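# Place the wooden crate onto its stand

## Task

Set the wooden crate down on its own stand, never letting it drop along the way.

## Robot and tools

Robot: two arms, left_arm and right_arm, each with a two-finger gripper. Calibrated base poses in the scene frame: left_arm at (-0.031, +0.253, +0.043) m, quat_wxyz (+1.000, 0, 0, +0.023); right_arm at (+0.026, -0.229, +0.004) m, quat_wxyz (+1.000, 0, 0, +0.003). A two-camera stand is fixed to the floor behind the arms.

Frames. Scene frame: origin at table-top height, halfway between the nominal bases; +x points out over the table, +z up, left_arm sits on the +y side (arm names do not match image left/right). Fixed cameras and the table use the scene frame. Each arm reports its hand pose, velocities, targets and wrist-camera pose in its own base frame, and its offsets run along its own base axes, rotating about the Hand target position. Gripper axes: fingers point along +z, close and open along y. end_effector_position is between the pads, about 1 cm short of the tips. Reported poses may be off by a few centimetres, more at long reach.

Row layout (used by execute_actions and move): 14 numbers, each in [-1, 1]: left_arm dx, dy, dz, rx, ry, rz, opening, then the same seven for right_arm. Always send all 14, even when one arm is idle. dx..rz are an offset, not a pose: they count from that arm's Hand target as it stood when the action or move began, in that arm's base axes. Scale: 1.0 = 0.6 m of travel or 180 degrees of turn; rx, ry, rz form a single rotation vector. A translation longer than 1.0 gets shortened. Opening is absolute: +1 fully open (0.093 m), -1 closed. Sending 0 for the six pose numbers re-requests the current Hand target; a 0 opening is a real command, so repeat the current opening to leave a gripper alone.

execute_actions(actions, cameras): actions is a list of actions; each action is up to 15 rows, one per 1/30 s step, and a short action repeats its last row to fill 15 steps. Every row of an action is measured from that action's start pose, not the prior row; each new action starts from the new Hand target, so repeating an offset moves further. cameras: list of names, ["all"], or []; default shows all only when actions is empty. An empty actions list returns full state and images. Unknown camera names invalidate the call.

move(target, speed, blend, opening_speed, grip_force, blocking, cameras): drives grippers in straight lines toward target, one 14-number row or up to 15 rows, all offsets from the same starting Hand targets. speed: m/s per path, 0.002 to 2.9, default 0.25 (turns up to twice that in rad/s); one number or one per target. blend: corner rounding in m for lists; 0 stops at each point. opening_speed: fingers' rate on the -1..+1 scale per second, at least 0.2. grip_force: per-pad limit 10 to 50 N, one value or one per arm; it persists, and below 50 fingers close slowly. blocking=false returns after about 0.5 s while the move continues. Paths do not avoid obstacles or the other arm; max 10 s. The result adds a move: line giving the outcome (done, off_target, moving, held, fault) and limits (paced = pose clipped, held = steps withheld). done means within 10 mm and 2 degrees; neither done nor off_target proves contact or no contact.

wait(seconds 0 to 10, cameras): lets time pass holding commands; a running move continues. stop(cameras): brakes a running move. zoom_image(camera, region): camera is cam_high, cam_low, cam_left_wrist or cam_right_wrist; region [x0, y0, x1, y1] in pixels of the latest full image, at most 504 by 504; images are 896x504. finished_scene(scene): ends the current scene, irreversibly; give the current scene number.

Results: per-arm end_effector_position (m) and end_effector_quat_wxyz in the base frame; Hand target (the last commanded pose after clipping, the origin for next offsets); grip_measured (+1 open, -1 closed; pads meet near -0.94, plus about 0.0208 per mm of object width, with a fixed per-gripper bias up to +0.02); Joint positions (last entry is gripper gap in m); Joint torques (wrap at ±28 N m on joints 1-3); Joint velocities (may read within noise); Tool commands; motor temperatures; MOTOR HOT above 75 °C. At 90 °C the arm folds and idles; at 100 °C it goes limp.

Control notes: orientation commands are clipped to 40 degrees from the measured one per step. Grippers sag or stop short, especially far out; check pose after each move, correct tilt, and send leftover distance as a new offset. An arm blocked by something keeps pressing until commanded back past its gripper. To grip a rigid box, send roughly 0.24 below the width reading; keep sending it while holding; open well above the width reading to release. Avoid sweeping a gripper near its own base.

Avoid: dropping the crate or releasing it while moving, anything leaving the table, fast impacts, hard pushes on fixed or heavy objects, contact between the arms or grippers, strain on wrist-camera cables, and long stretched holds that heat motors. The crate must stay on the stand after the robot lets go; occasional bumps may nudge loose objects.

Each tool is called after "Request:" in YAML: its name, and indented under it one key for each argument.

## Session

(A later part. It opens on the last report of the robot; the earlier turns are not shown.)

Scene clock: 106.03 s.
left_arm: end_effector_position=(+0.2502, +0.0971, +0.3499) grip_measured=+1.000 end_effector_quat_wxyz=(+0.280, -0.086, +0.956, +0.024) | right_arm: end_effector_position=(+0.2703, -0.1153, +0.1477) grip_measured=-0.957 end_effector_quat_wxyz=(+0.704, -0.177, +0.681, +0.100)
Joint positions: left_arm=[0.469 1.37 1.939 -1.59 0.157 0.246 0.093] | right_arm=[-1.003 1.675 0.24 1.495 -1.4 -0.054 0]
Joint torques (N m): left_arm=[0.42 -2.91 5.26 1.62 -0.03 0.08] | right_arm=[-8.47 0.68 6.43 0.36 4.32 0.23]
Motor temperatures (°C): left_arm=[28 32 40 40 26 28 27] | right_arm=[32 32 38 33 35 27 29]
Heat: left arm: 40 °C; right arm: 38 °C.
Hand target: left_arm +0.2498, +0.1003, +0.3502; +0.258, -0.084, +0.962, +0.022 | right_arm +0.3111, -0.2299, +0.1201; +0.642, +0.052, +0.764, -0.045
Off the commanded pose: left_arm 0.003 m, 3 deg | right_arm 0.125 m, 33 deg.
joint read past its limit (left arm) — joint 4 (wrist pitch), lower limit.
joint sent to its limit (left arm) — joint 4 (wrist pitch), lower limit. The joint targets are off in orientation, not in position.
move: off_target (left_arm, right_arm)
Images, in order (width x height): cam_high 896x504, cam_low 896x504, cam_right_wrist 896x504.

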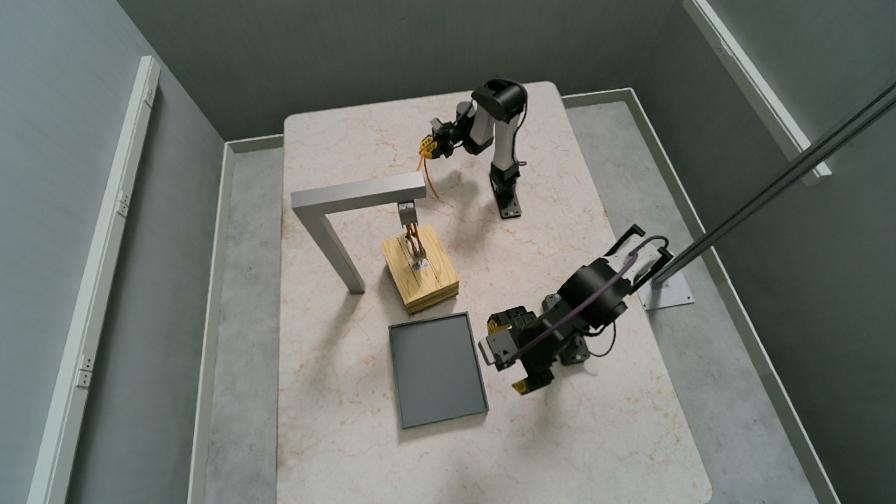

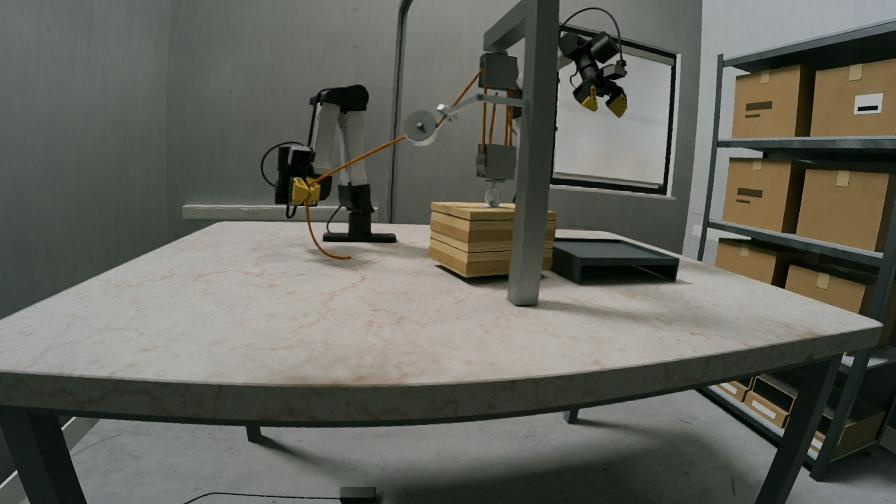

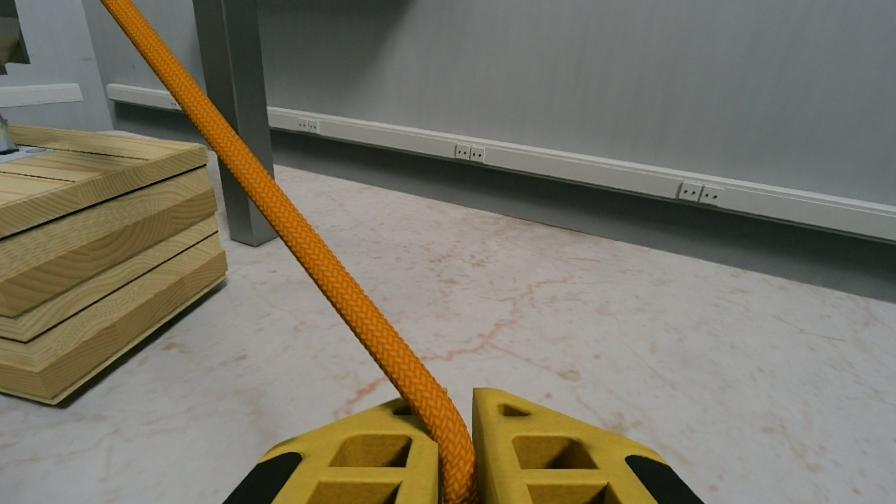

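Request:
move:
  target: [0,0,0,0,0,0,1, 0.03,-0.25,0,0,0,0,-1]
  speed: 0.1
  cameras: ["cam_high","cam_low","cam_right_wrist"]

Request:
zoom_image:
  camera: "cam_low"
  region: [300, 20, 620, 300]

Scene clock: 110.20 s.
left_arm: end_effector_position=(+0.2502, +0.0971, +0.3499) grip_measured=+1.000 end_effector_quat_wxyz=(+0.280, -0.086, +0.956, +0.024) | right_arm: end_effector_position=(+0.3102, -0.2380, +0.1392) grip_measured=-0.957 end_effector_quat_wxyz=(+0.702, -0.191, +0.678, +0.110)
Joint positions: left_arm=[0.469 1.37 1.939 -1.59 0.157 0.246 0.093] | right_arm=[-1.099 2.084 0.785 1.493 -1.528 0.074 0]
Joint torques (N m): left_arm=[0.42 -2.99 5.18 1.64 -0.04 0.08] | right_arm=[-12.03 -1.48 9.31 0.43 4.13 0.53]
Heat: left arm: 40 °C; right arm: 39 °C.
Hand target: left_arm +0.2498, +0.1003, +0.3502; +0.258, -0.084, +0.962, +0.022 | right_arm +0.3291, -0.3800, +0.1201; +0.642, +0.052, +0.764, -0.045
Off the commanded pose: left_arm 0.003 m, 3 deg | right_arm 0.144 m, 35 deg.
joint read past its limit (left arm) — joint 4 (wrist pitch), lower limit.
joint sent to its limit (left arm) — joint 4 (wrist pitch), lower limit. The joint targets are off in orientation, not in position.
move: off_target (left_arm, right_arm)
Images, in order (width x height): cam_high 896x504, cam_low 896x504, cam_right_wrist 896x504.

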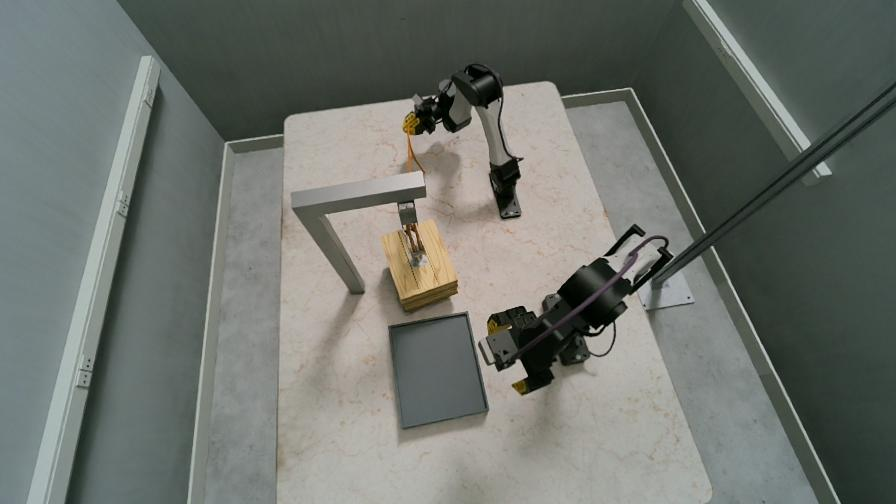

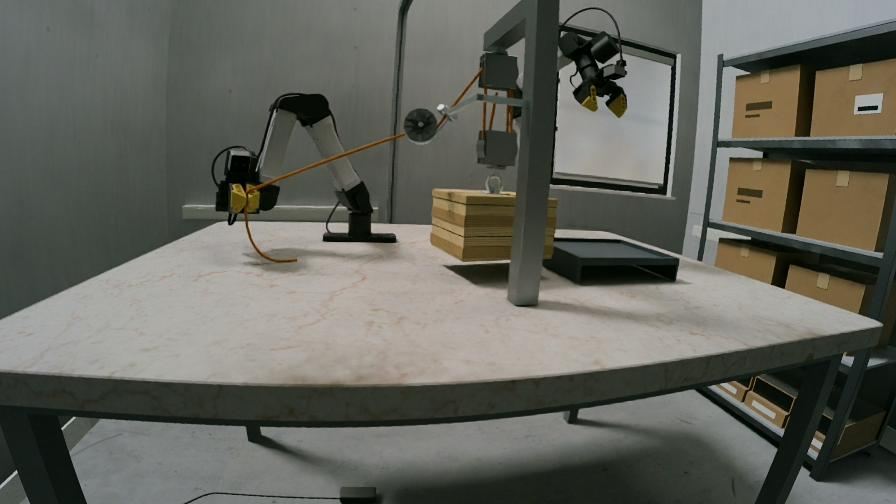

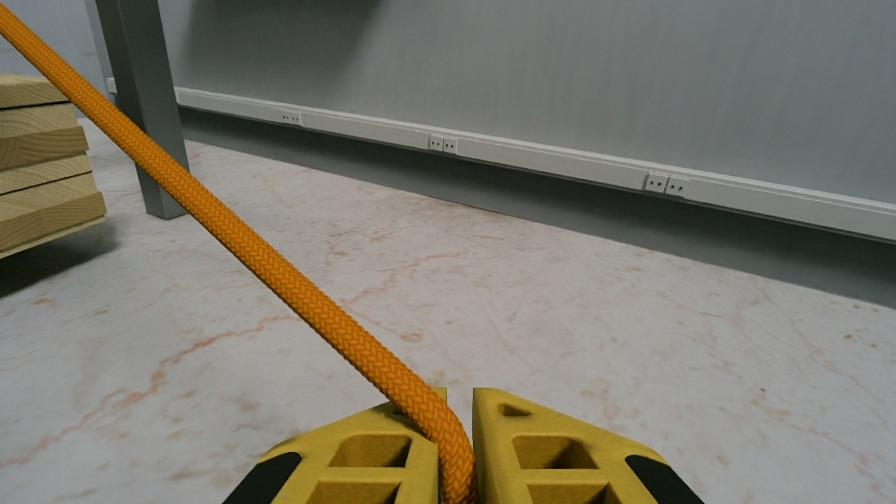

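Scaled by 1.575 from the camera's 896x504 image, which has a finer 1280x720 frame.

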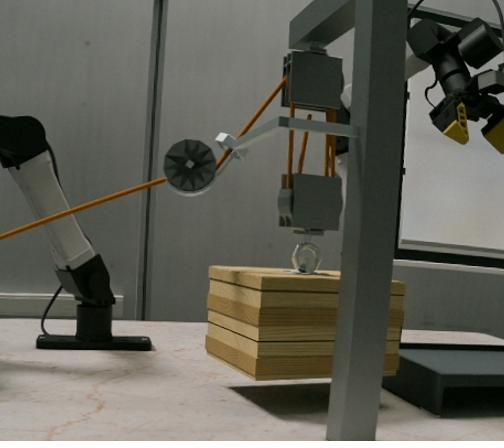

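Request:
move:
  target: [0,0,0,0,0,0,1, 0.05,-0.25,0.02,0,0,-0.1,-1]
  speed: 0.1
  cameras: ["cam_high","cam_low","cam_left_wrist","cam_right_wrist"]

Request:
zoom_image:
  camera: "cam_low"
  region: [380, 20, 700, 300]

Scene clock: 115.47 s.
left_arm: end_effector_position=(+0.2502, +0.0971, +0.3499) grip_measured=+1.000 end_effector_quat_wxyz=(+0.280, -0.086, +0.956, +0.024) | right_arm: end_effector_position=(+0.3624, -0.3670, +0.1480) grip_measured=-0.957 end_effector_quat_wxyz=(+0.712, -0.222, +0.663, +0.062)
Joint positions: left_arm=[0.469 1.37 1.939 -1.59 0.157 0.246 0.093] | right_arm=[-1.124 2.483 1.515 1.493 -1.527 0.288 0]
Joint torques (N m): left_arm=[0.38 -2.95 5.23 1.65 -0.04 0.07] | right_arm=[-13.56 -4.41 8.69 0.01 4.28 0.57]
Motor temperatures (°C): left_arm=[28 32 40 40 26 28 27] | right_arm=[35 32 40 33 42 27 30]
Heat: left arm: 40 °C; right arm: 42 °C.
Hand target: left_arm +0.2498, +0.1003, +0.3502; +0.258, -0.084, +0.962, +0.022 | right_arm +0.3592, -0.5298, +0.1321; +0.661, +0.074, +0.740, -0.095
Off the commanded pose: left_arm 0.003 m, 3 deg | right_arm 0.164 m, 53 deg; orientation clipped.
joint read past its limit (left arm) — joint 4 (wrist pitch), lower limit.
joint sent to its limit (left arm) — joint 4 (wrist pitch), lower limit. The joint targets are off in orientation, not in position.
move: off_target (left_arm, right_arm); limits=paced

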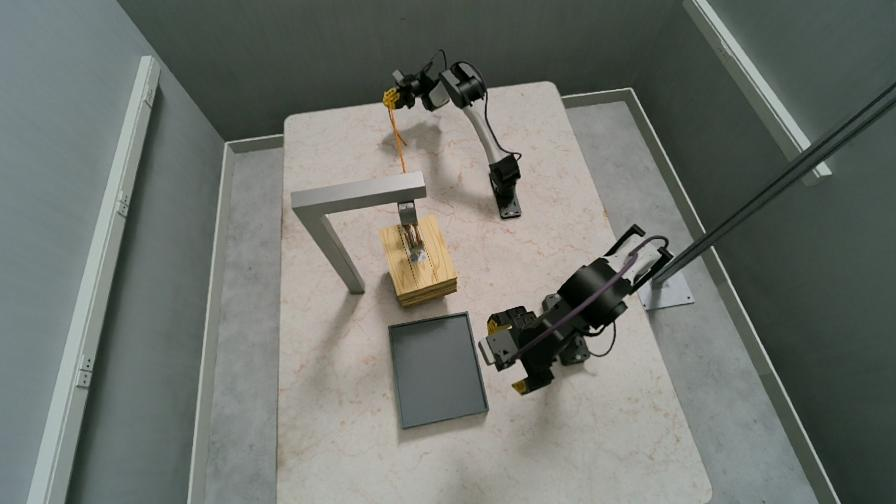

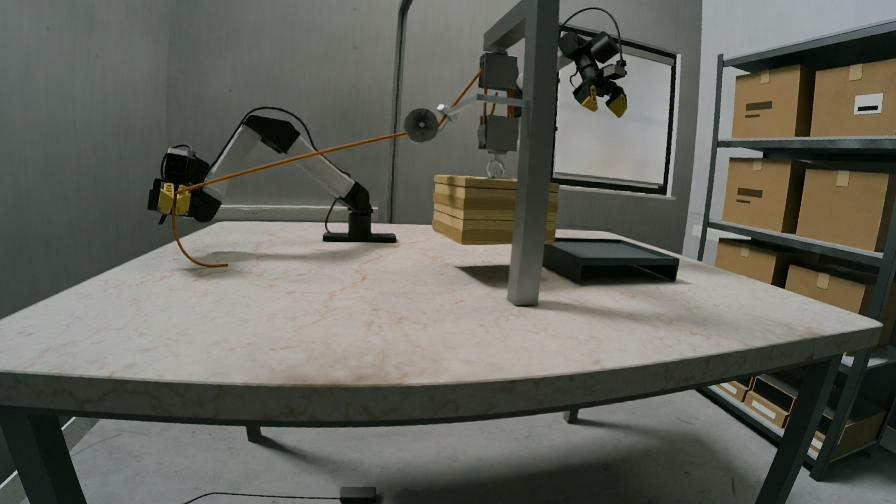

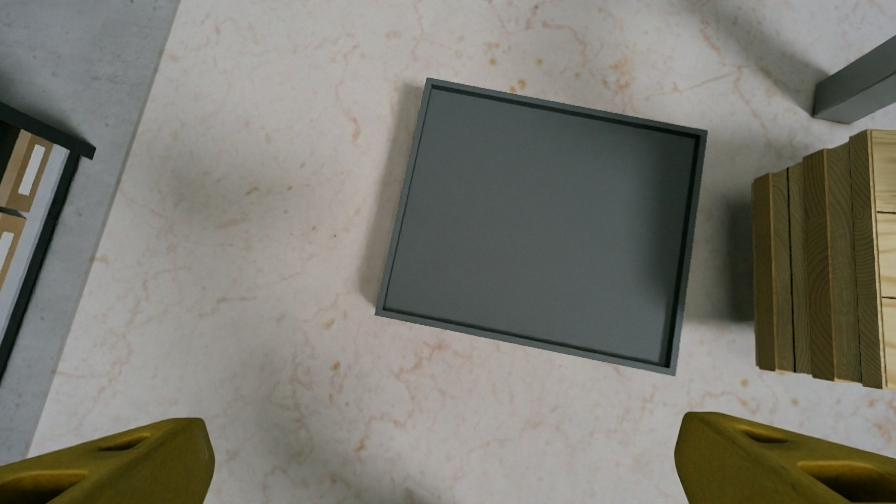

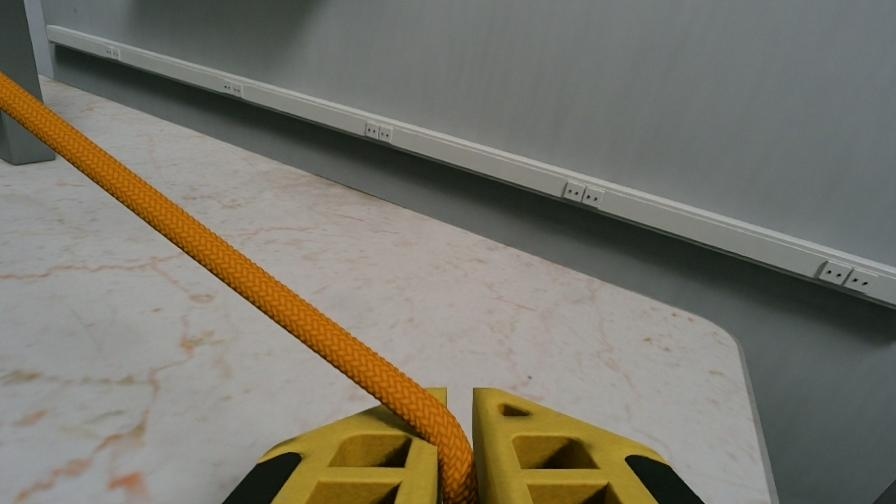

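Scaled by 1.575 from the camera's 896x504 image, which has a finer 1280x720 frame.

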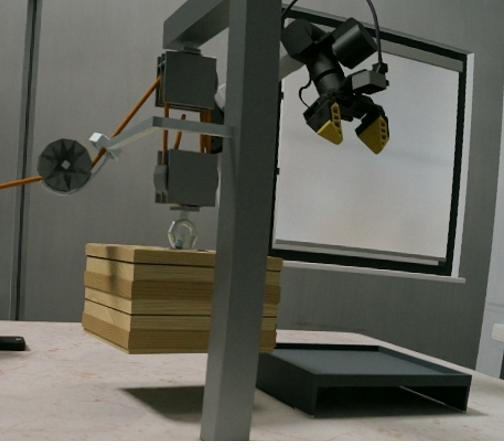

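Request:
move:
  target: [0,0,0,0,0,0,1, -0.115,0.77,-0.01,0,0,0.15,-1]
  speed: 0.13
  cameras: ["cam_high","cam_low","cam_right_wrist"]

Scene clock: 124.70 s.
left_arm: end_effector_position=(+0.2502, +0.0971, +0.3499) grip_measured=+1.000 end_effector_quat_wxyz=(+0.280, -0.086, +0.956, +0.024) | right_arm: end_effector_position=(+0.2809, -0.0407, +0.1516) grip_measured=-0.957 end_effector_quat_wxyz=(+0.704, -0.187, +0.681, +0.076)
Joint positions: left_arm=[0.469 1.37 1.939 -1.59 0.157 0.246 0.093] | right_arm=[-0.69 1.363 0.054 1.314 -1.065 -0.155 0]
Joint torques (N m): left_arm=[0.4 -2.89 5.14 1.65 -0.04 0.08] | right_arm=[-2.22 -1.47 3.67 0.47 1.4 -0.04]
Heat: left arm: 40 °C; right arm: 42 °C.
Hand target: left_arm +0.2498, +0.1003, +0.3502; +0.258, -0.084, +0.962, +0.022 | right_arm +0.2902, -0.0678, +0.1260; +0.665, -0.101, +0.737, +0.062
Off the commanded pose: left_arm 0.003 m, 3 deg | right_arm 0.038 m, 13 deg.
joint read past its limit (left arm) — joint 4 (wrist pitch), lower limit.
joint sent to its limit (left arm) — joint 4 (wrist pitch), lower limit. The joint targets are off in orientation, not in position.
move: off_target (left_arm, right_arm)
Images, in order (width x height): cam_high 896x504, cam_low 896x504, cam_right_wrist 896x504.

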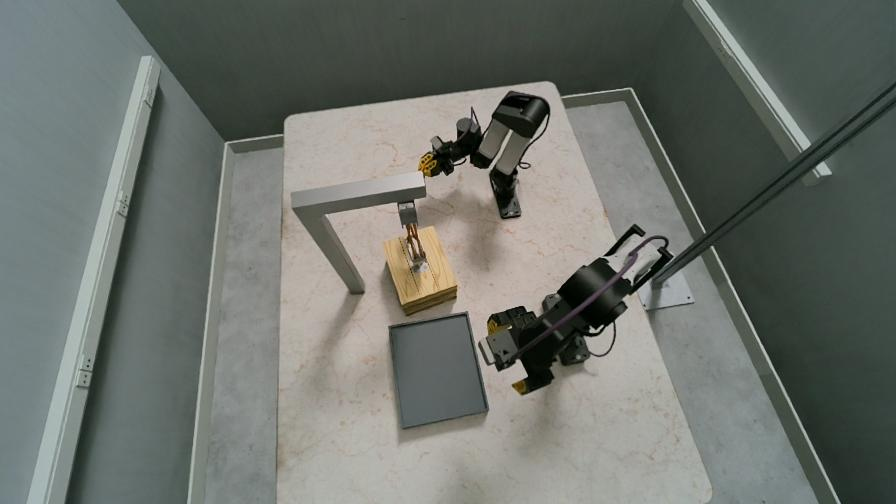

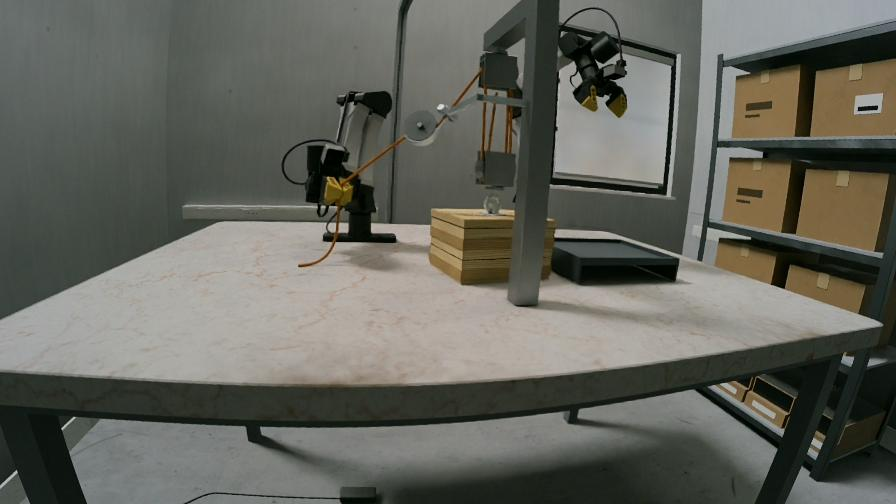

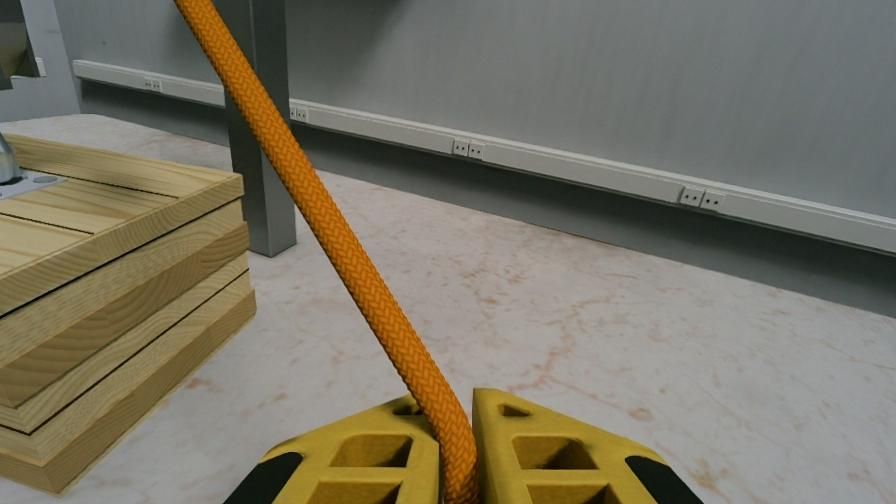

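Request:
move:
  target: [0.188,0.2,-0.4,-0.207,0.174,0.42,1, 0,0,0,0,0,0,-1]
  cameras: ["cam_high","cam_low","cam_left_wrist"]

Scene clock: 136.10 s.
left_arm: end_effector_position=(+0.3592, +0.2171, +0.1046) grip_measured=+1.000 end_effector_quat_wxyz=(+0.075, +0.699, -0.705, +0.092) | right_arm: end_effector_position=(+0.2799, -0.0400, +0.1507) grip_measured=-0.957 end_effector_quat_wxyz=(+0.700, -0.186, +0.685, +0.077)
Joint positions: left_arm=[0.625 2.305 2.193 -1.579 0.205 -0.925 0.093] | right_arm=[-0.69 1.33 0.054 1.262 -1.064 -0.167 0]
Joint torques (N m): left_arm=[0.27 -10.33 8.46 0.11 0.13 -0.11] | right_arm=[-2.21 -1.32 4.29 0.46 1.41 -0.03]
Heat: left arm: 40 °C; right arm: 39 °C.
Hand target: left_arm +0.3626, +0.2203, +0.1102; +0.092, +0.701, -0.701, +0.092 | right_arm +0.2902, -0.0678, +0.1260; +0.665, -0.101, +0.737, +0.062
Off the commanded pose: left_arm 0.007 m, 2 deg | right_arm 0.039 m, 12 deg.
joint sent to its limit (left arm) — joint 4 (wrist pitch), lower limit. The joint targets are off in orientation, not in position.
move: off_target (right_arm)
Images, in order (width x height): cam_high 896x504, cam_low 896x504, cam_left_wrist 896x504.

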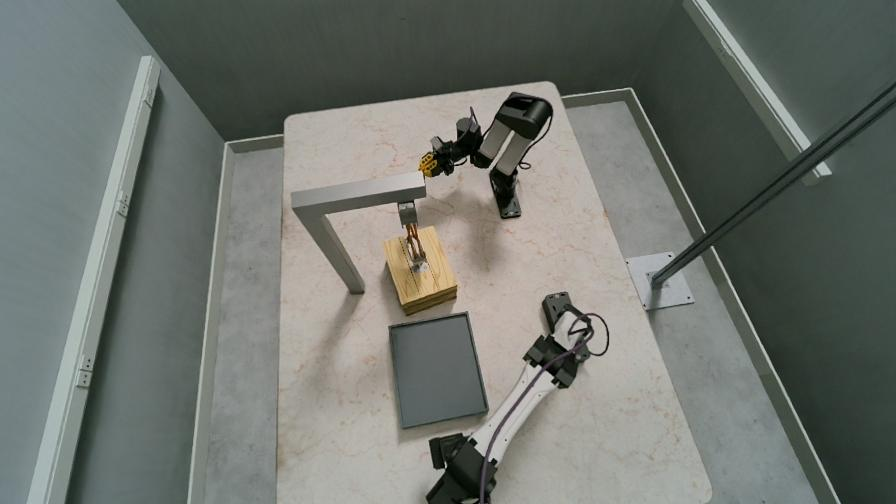

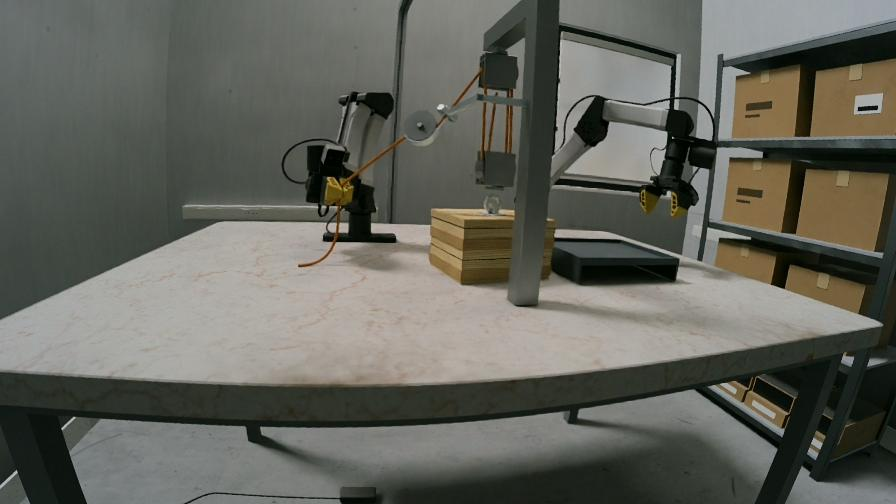

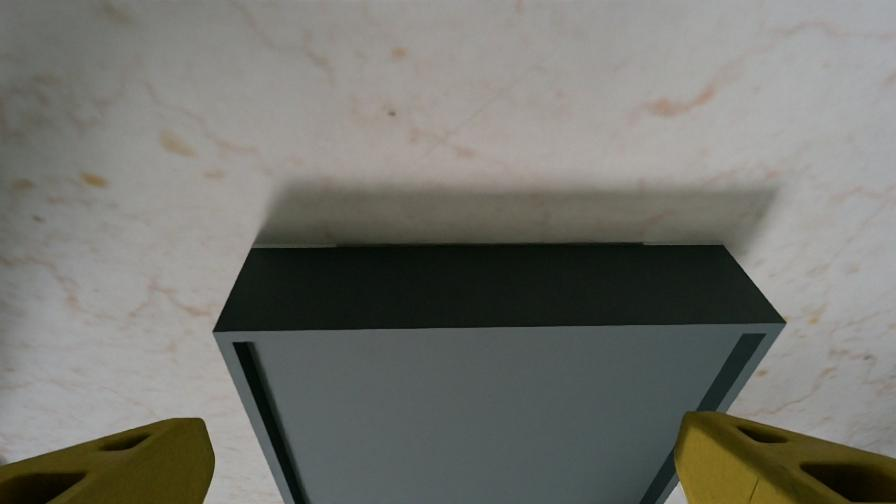

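Request:
move:
  target: [0,0,-0.09,0,0,0,1, 0,0,0,0,0,0,-1]
  cameras: ["cam_low","cam_left_wrist"]

Request:
zoom_image:
  camera: "cam_low"
  region: [520, 120, 740, 300]

Scene clock: 138.87 s.
left_arm: end_effector_position=(+0.3596, +0.2172, +0.0554) grip_measured=+1.000 end_effector_quat_wxyz=(+0.101, +0.700, -0.701, +0.088) | right_arm: end_effector_position=(+0.2799, -0.0400, +0.1507) grip_measured=-0.957 end_effector_quat_wxyz=(+0.700, -0.186, +0.685, +0.077)
Joint positions: left_arm=[0.625 2.363 2.09 -1.472 0.206 -0.926 0.093] | right_arm=[-0.69 1.33 0.054 1.262 -1.064 -0.167 0]
Joint torques (N m): left_arm=[0.25 -11.03 6.27 0.24 0.1 0.01] | right_arm=[-2.21 -1.31 4.3 0.46 1.41 -0.03]
Heat: left arm: 40 °C; right arm: 39 °C.
Hand target: left_arm +0.3625, +0.2202, +0.0561; +0.093, +0.701, -0.701, +0.092 | right_arm +0.2902, -0.0678, +0.1260; +0.665, -0.101, +0.737, +0.062
Off the commanded pose: left_arm 0.004 m, 1 deg | right_arm 0.039 m, 12 deg.
move: off_target (right_arm)
Images, in order (width x height): cam_low 896x504, cam_left_wrist 896x504.

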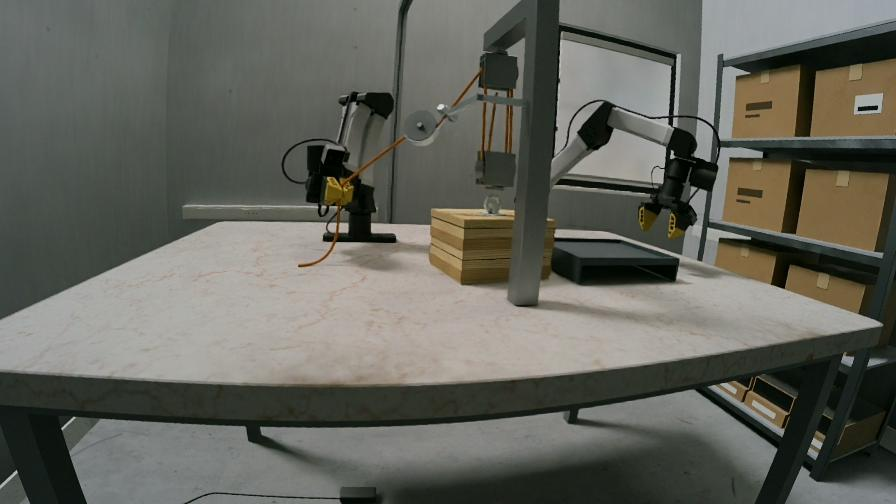

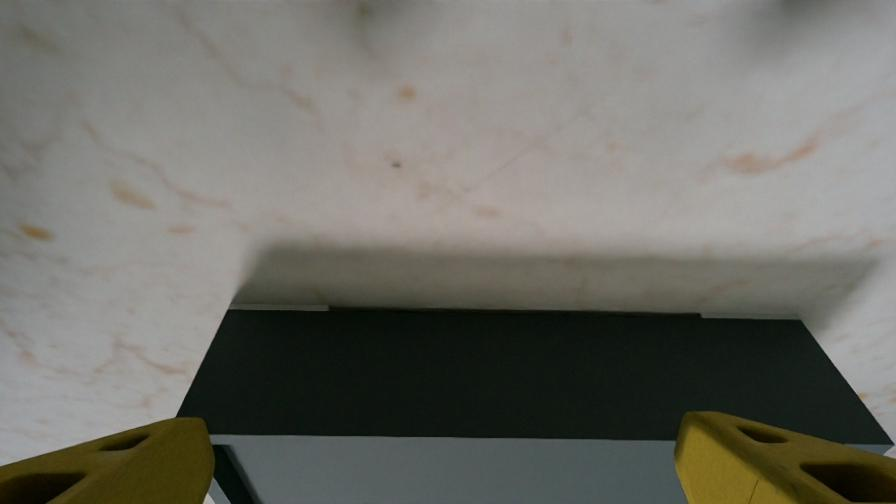

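Scaled by 2.291 from the camera's 896x504 image, which has a finer 1280x720 frame.

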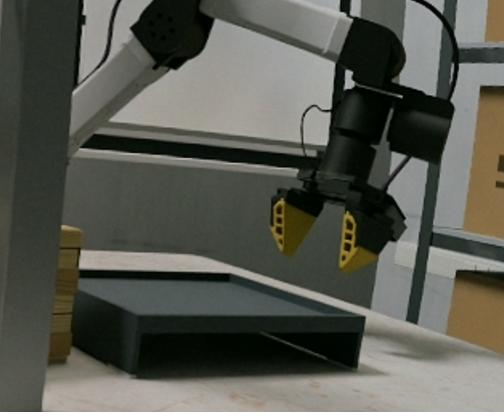

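Request:
move:
  target: [0.0,0.02,-0.08,0,0,0,1, 0,0,0,0,0,0,-1]
  speed: 0.12
  cameras: ["cam_low","cam_left_wrist"]

Request:
zoom_image:
  camera: "cam_low"
  region: [520, 120, 740, 300]

Scene clock: 143.23 s.
left_arm: end_effector_position=(+0.3609, +0.2290, +0.0096) grip_measured=+1.000 end_effector_quat_wxyz=(+0.098, +0.702, -0.699, +0.090) | right_arm: end_effector_position=(+0.2799, -0.0400, +0.1507) grip_measured=-0.957 end_effector_quat_wxyz=(+0.700, -0.186, +0.685, +0.077)
Joint positions: left_arm=[0.646 2.421 2.011 -1.332 0.206 -0.911 0.093] | right_arm=[-0.69 1.33 0.054 1.262 -1.064 -0.167 0]
Joint torques (N m): left_arm=[0.28 -10.92 6 0.23 0.06 0.09] | right_arm=[-2.21 -1.32 4.3 0.46 1.41 -0.03]
Motor temperatures (°C): left_arm=[28 34 40 38 26 28 27] | right_arm=[35 32 39 31 37 27 30]
Heat: left arm: 40 °C; right arm: 39 °C.
Hand target: left_arm +0.3626, +0.2322, +0.0081; +0.093, +0.701, -0.701, +0.092 | right_arm +0.2902, -0.0678, +0.1260; +0.665, -0.101, +0.737, +0.062
Off the commanded pose: left_arm 0.004 m, 1 deg | right_arm 0.039 m, 12 deg.
move: off_target (right_arm)
Images, in order (width x height): cam_low 896x504, cam_left_wrist 896x504.

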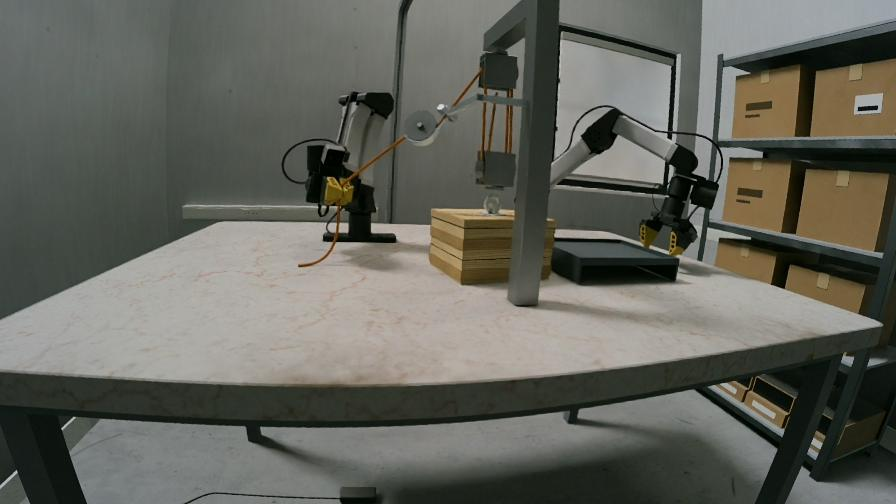

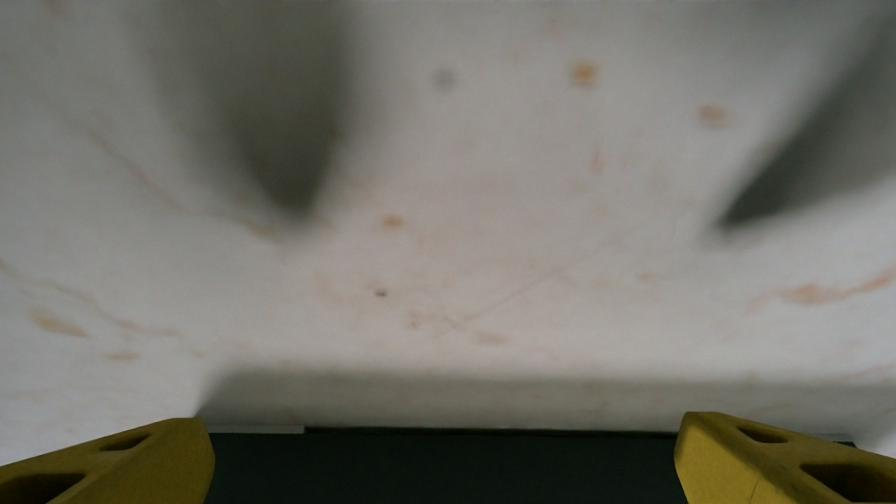

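Scaled by 2.291 from the camera's 896x504 image, which has a finer 1280x720 frame.

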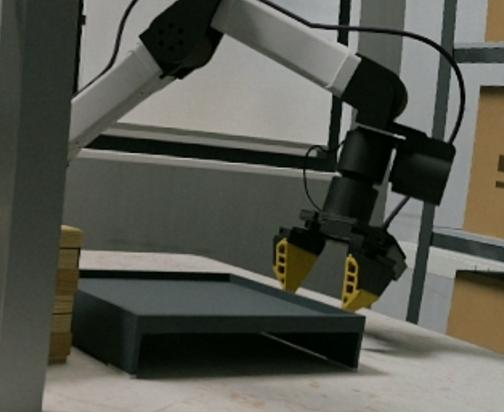

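Request:
move:
  target:
    - [0.033,0.0,-0.03,0,0,0,1, 0,0,0,0,0,0,-1]
    - [0.033,-0.05,-0.03,0,0,0,1, 0,0,0,0,0,0,-1]
  speed: 0.1
  cameras: ["cam_high","cam_low","cam_left_wrist"]

Request:
zoom_image:
  camera: "cam_low"
  region: [520, 120, 740, 300]

Scene clock: 148.40 s.
left_arm: end_effector_position=(+0.3743, +0.2008, -0.0256) grip_measured=+1.000 end_effector_quat_wxyz=(+0.116, +0.700, -0.700, +0.085) | right_arm: end_effector_position=(+0.2799, -0.0400, +0.1507) grip_measured=-0.957 end_effector_quat_wxyz=(+0.700, -0.186, +0.685, +0.077)
Joint positions: left_arm=[0.576 2.472 1.954 -1.249 0.213 -0.973 0.093] | right_arm=[-0.69 1.33 0.054 1.262 -1.064 -0.167 0]
Joint torques (N m): left_arm=[-0.61 -15.16 5.34 0.19 0.12 -0.12] | right_arm=[-2.19 -1.31 4.27 0.46 1.41 -0.02]
Heat: left arm: 40 °C; right arm: 38 °C.
Hand target: left_arm +0.3824, +0.2023, -0.0099; +0.092, +0.701, -0.701, +0.092 | right_arm +0.2902, -0.0678, +0.1260; +0.665, -0.101, +0.737, +0.062
Off the commanded pose: left_arm 0.018 m, 3 deg | right_arm 0.039 m, 12 deg.
move: off_target (left_arm, right_arm)
Images, in order (width x height): cam_high 896x504, cam_low 896x504, cam_left_wrist 896x504.

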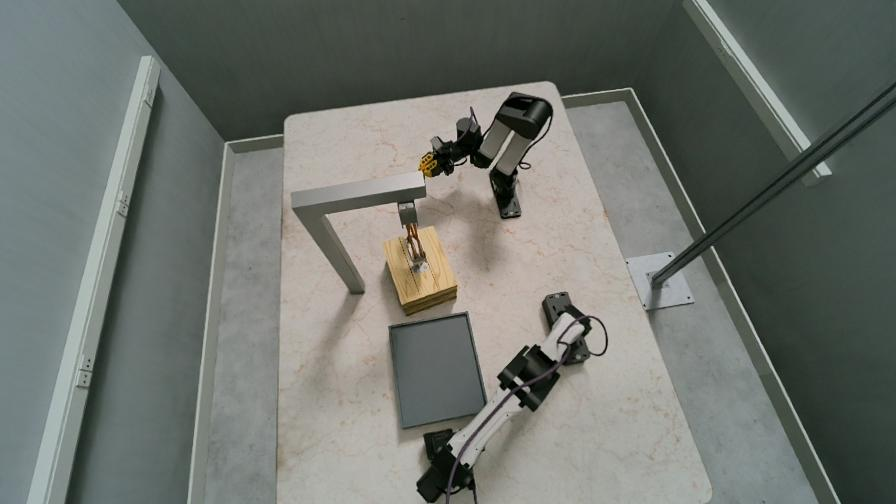

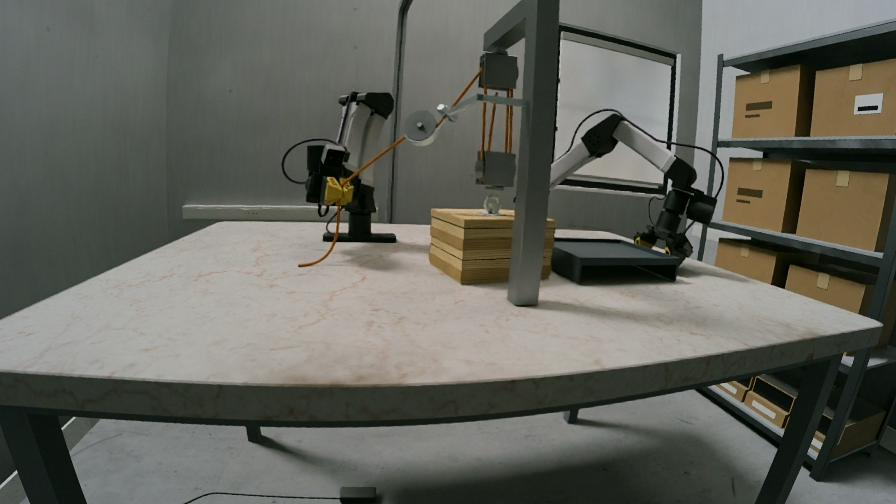

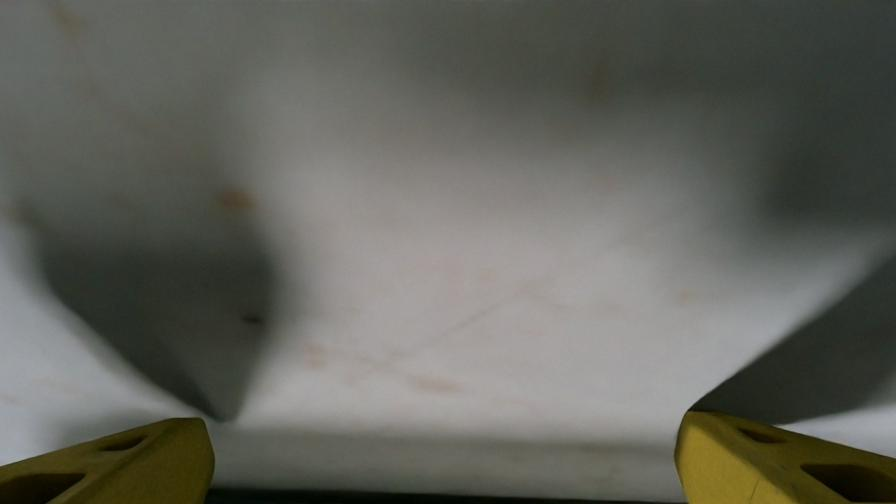

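Scaled by 2.291 from the camera's 896x504 image, which has a finer 1280x720 frame.

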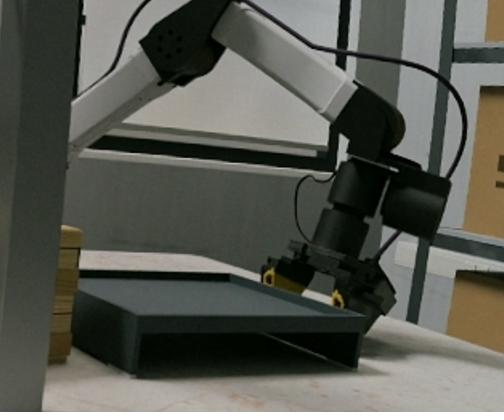

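Request:
move:
  target: [0.0,-0.08,0.03,0,0,0,1, 0,0,0,0,0,0,-1]
  speed: 0.1
  cameras: ["cam_high","cam_low","cam_left_wrist"]

Request:
zoom_image:
  camera: "cam_low"
  region: [520, 120, 740, 300]

Scene clock: 150.77 s.
left_arm: end_effector_position=(+0.3747, +0.1595, -0.0115) grip_measured=+1.000 end_effector_quat_wxyz=(+0.111, +0.697, -0.704, +0.078) | right_arm: end_effector_position=(+0.2799, -0.0400, +0.1507) grip_measured=-0.957 end_effector_quat_wxyz=(+0.700, -0.186, +0.685, +0.077)
Joint positions: left_arm=[0.49 2.352 1.801 -1.189 0.213 -1.053 0.093] | right_arm=[-0.69 1.33 0.054 1.262 -1.064 -0.167 0]
Joint torques (N m): left_arm=[-1.32 -15.3 5.22 0.09 0.27 -0.25] | right_arm=[-2.21 -1.31 4.29 0.45 1.42 -0.03]
Heat: left arm: 40 °C; right arm: 38 °C.
Hand target: left_arm +0.3825, +0.1542, +0.0082; +0.092, +0.701, -0.701, +0.092 | right_arm +0.2902, -0.0678, +0.1260; +0.665, -0.101, +0.737, +0.062
Off the commanded pose: left_arm 0.022 m, 3 deg | right_arm 0.039 m, 12 deg.
move: off_target (left_arm, right_arm)
Images, in order (width x height): cam_high 896x504, cam_low 896x504, cam_left_wrist 896x504.

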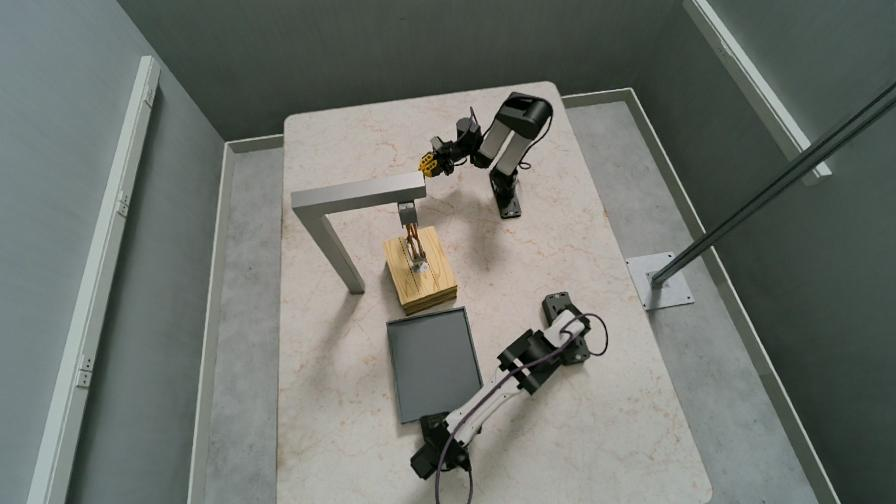

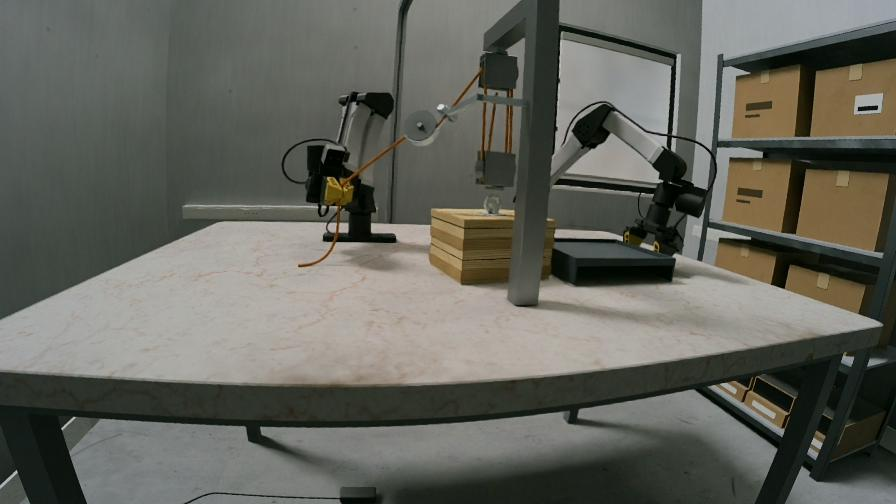

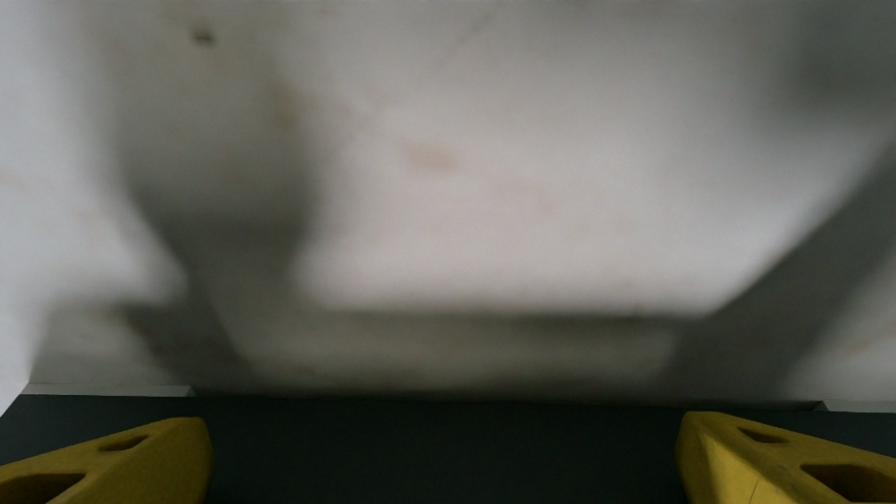

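Scaled by 2.291 from the camera's 896x504 image, which has a finer 1280x720 frame.

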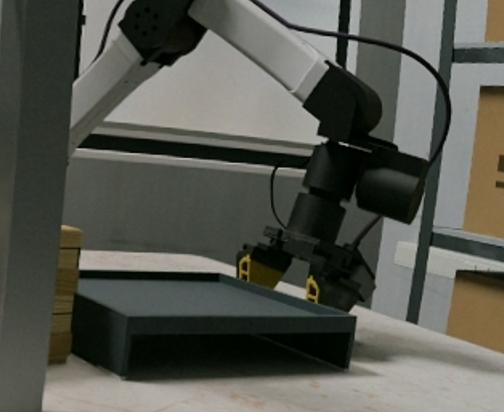

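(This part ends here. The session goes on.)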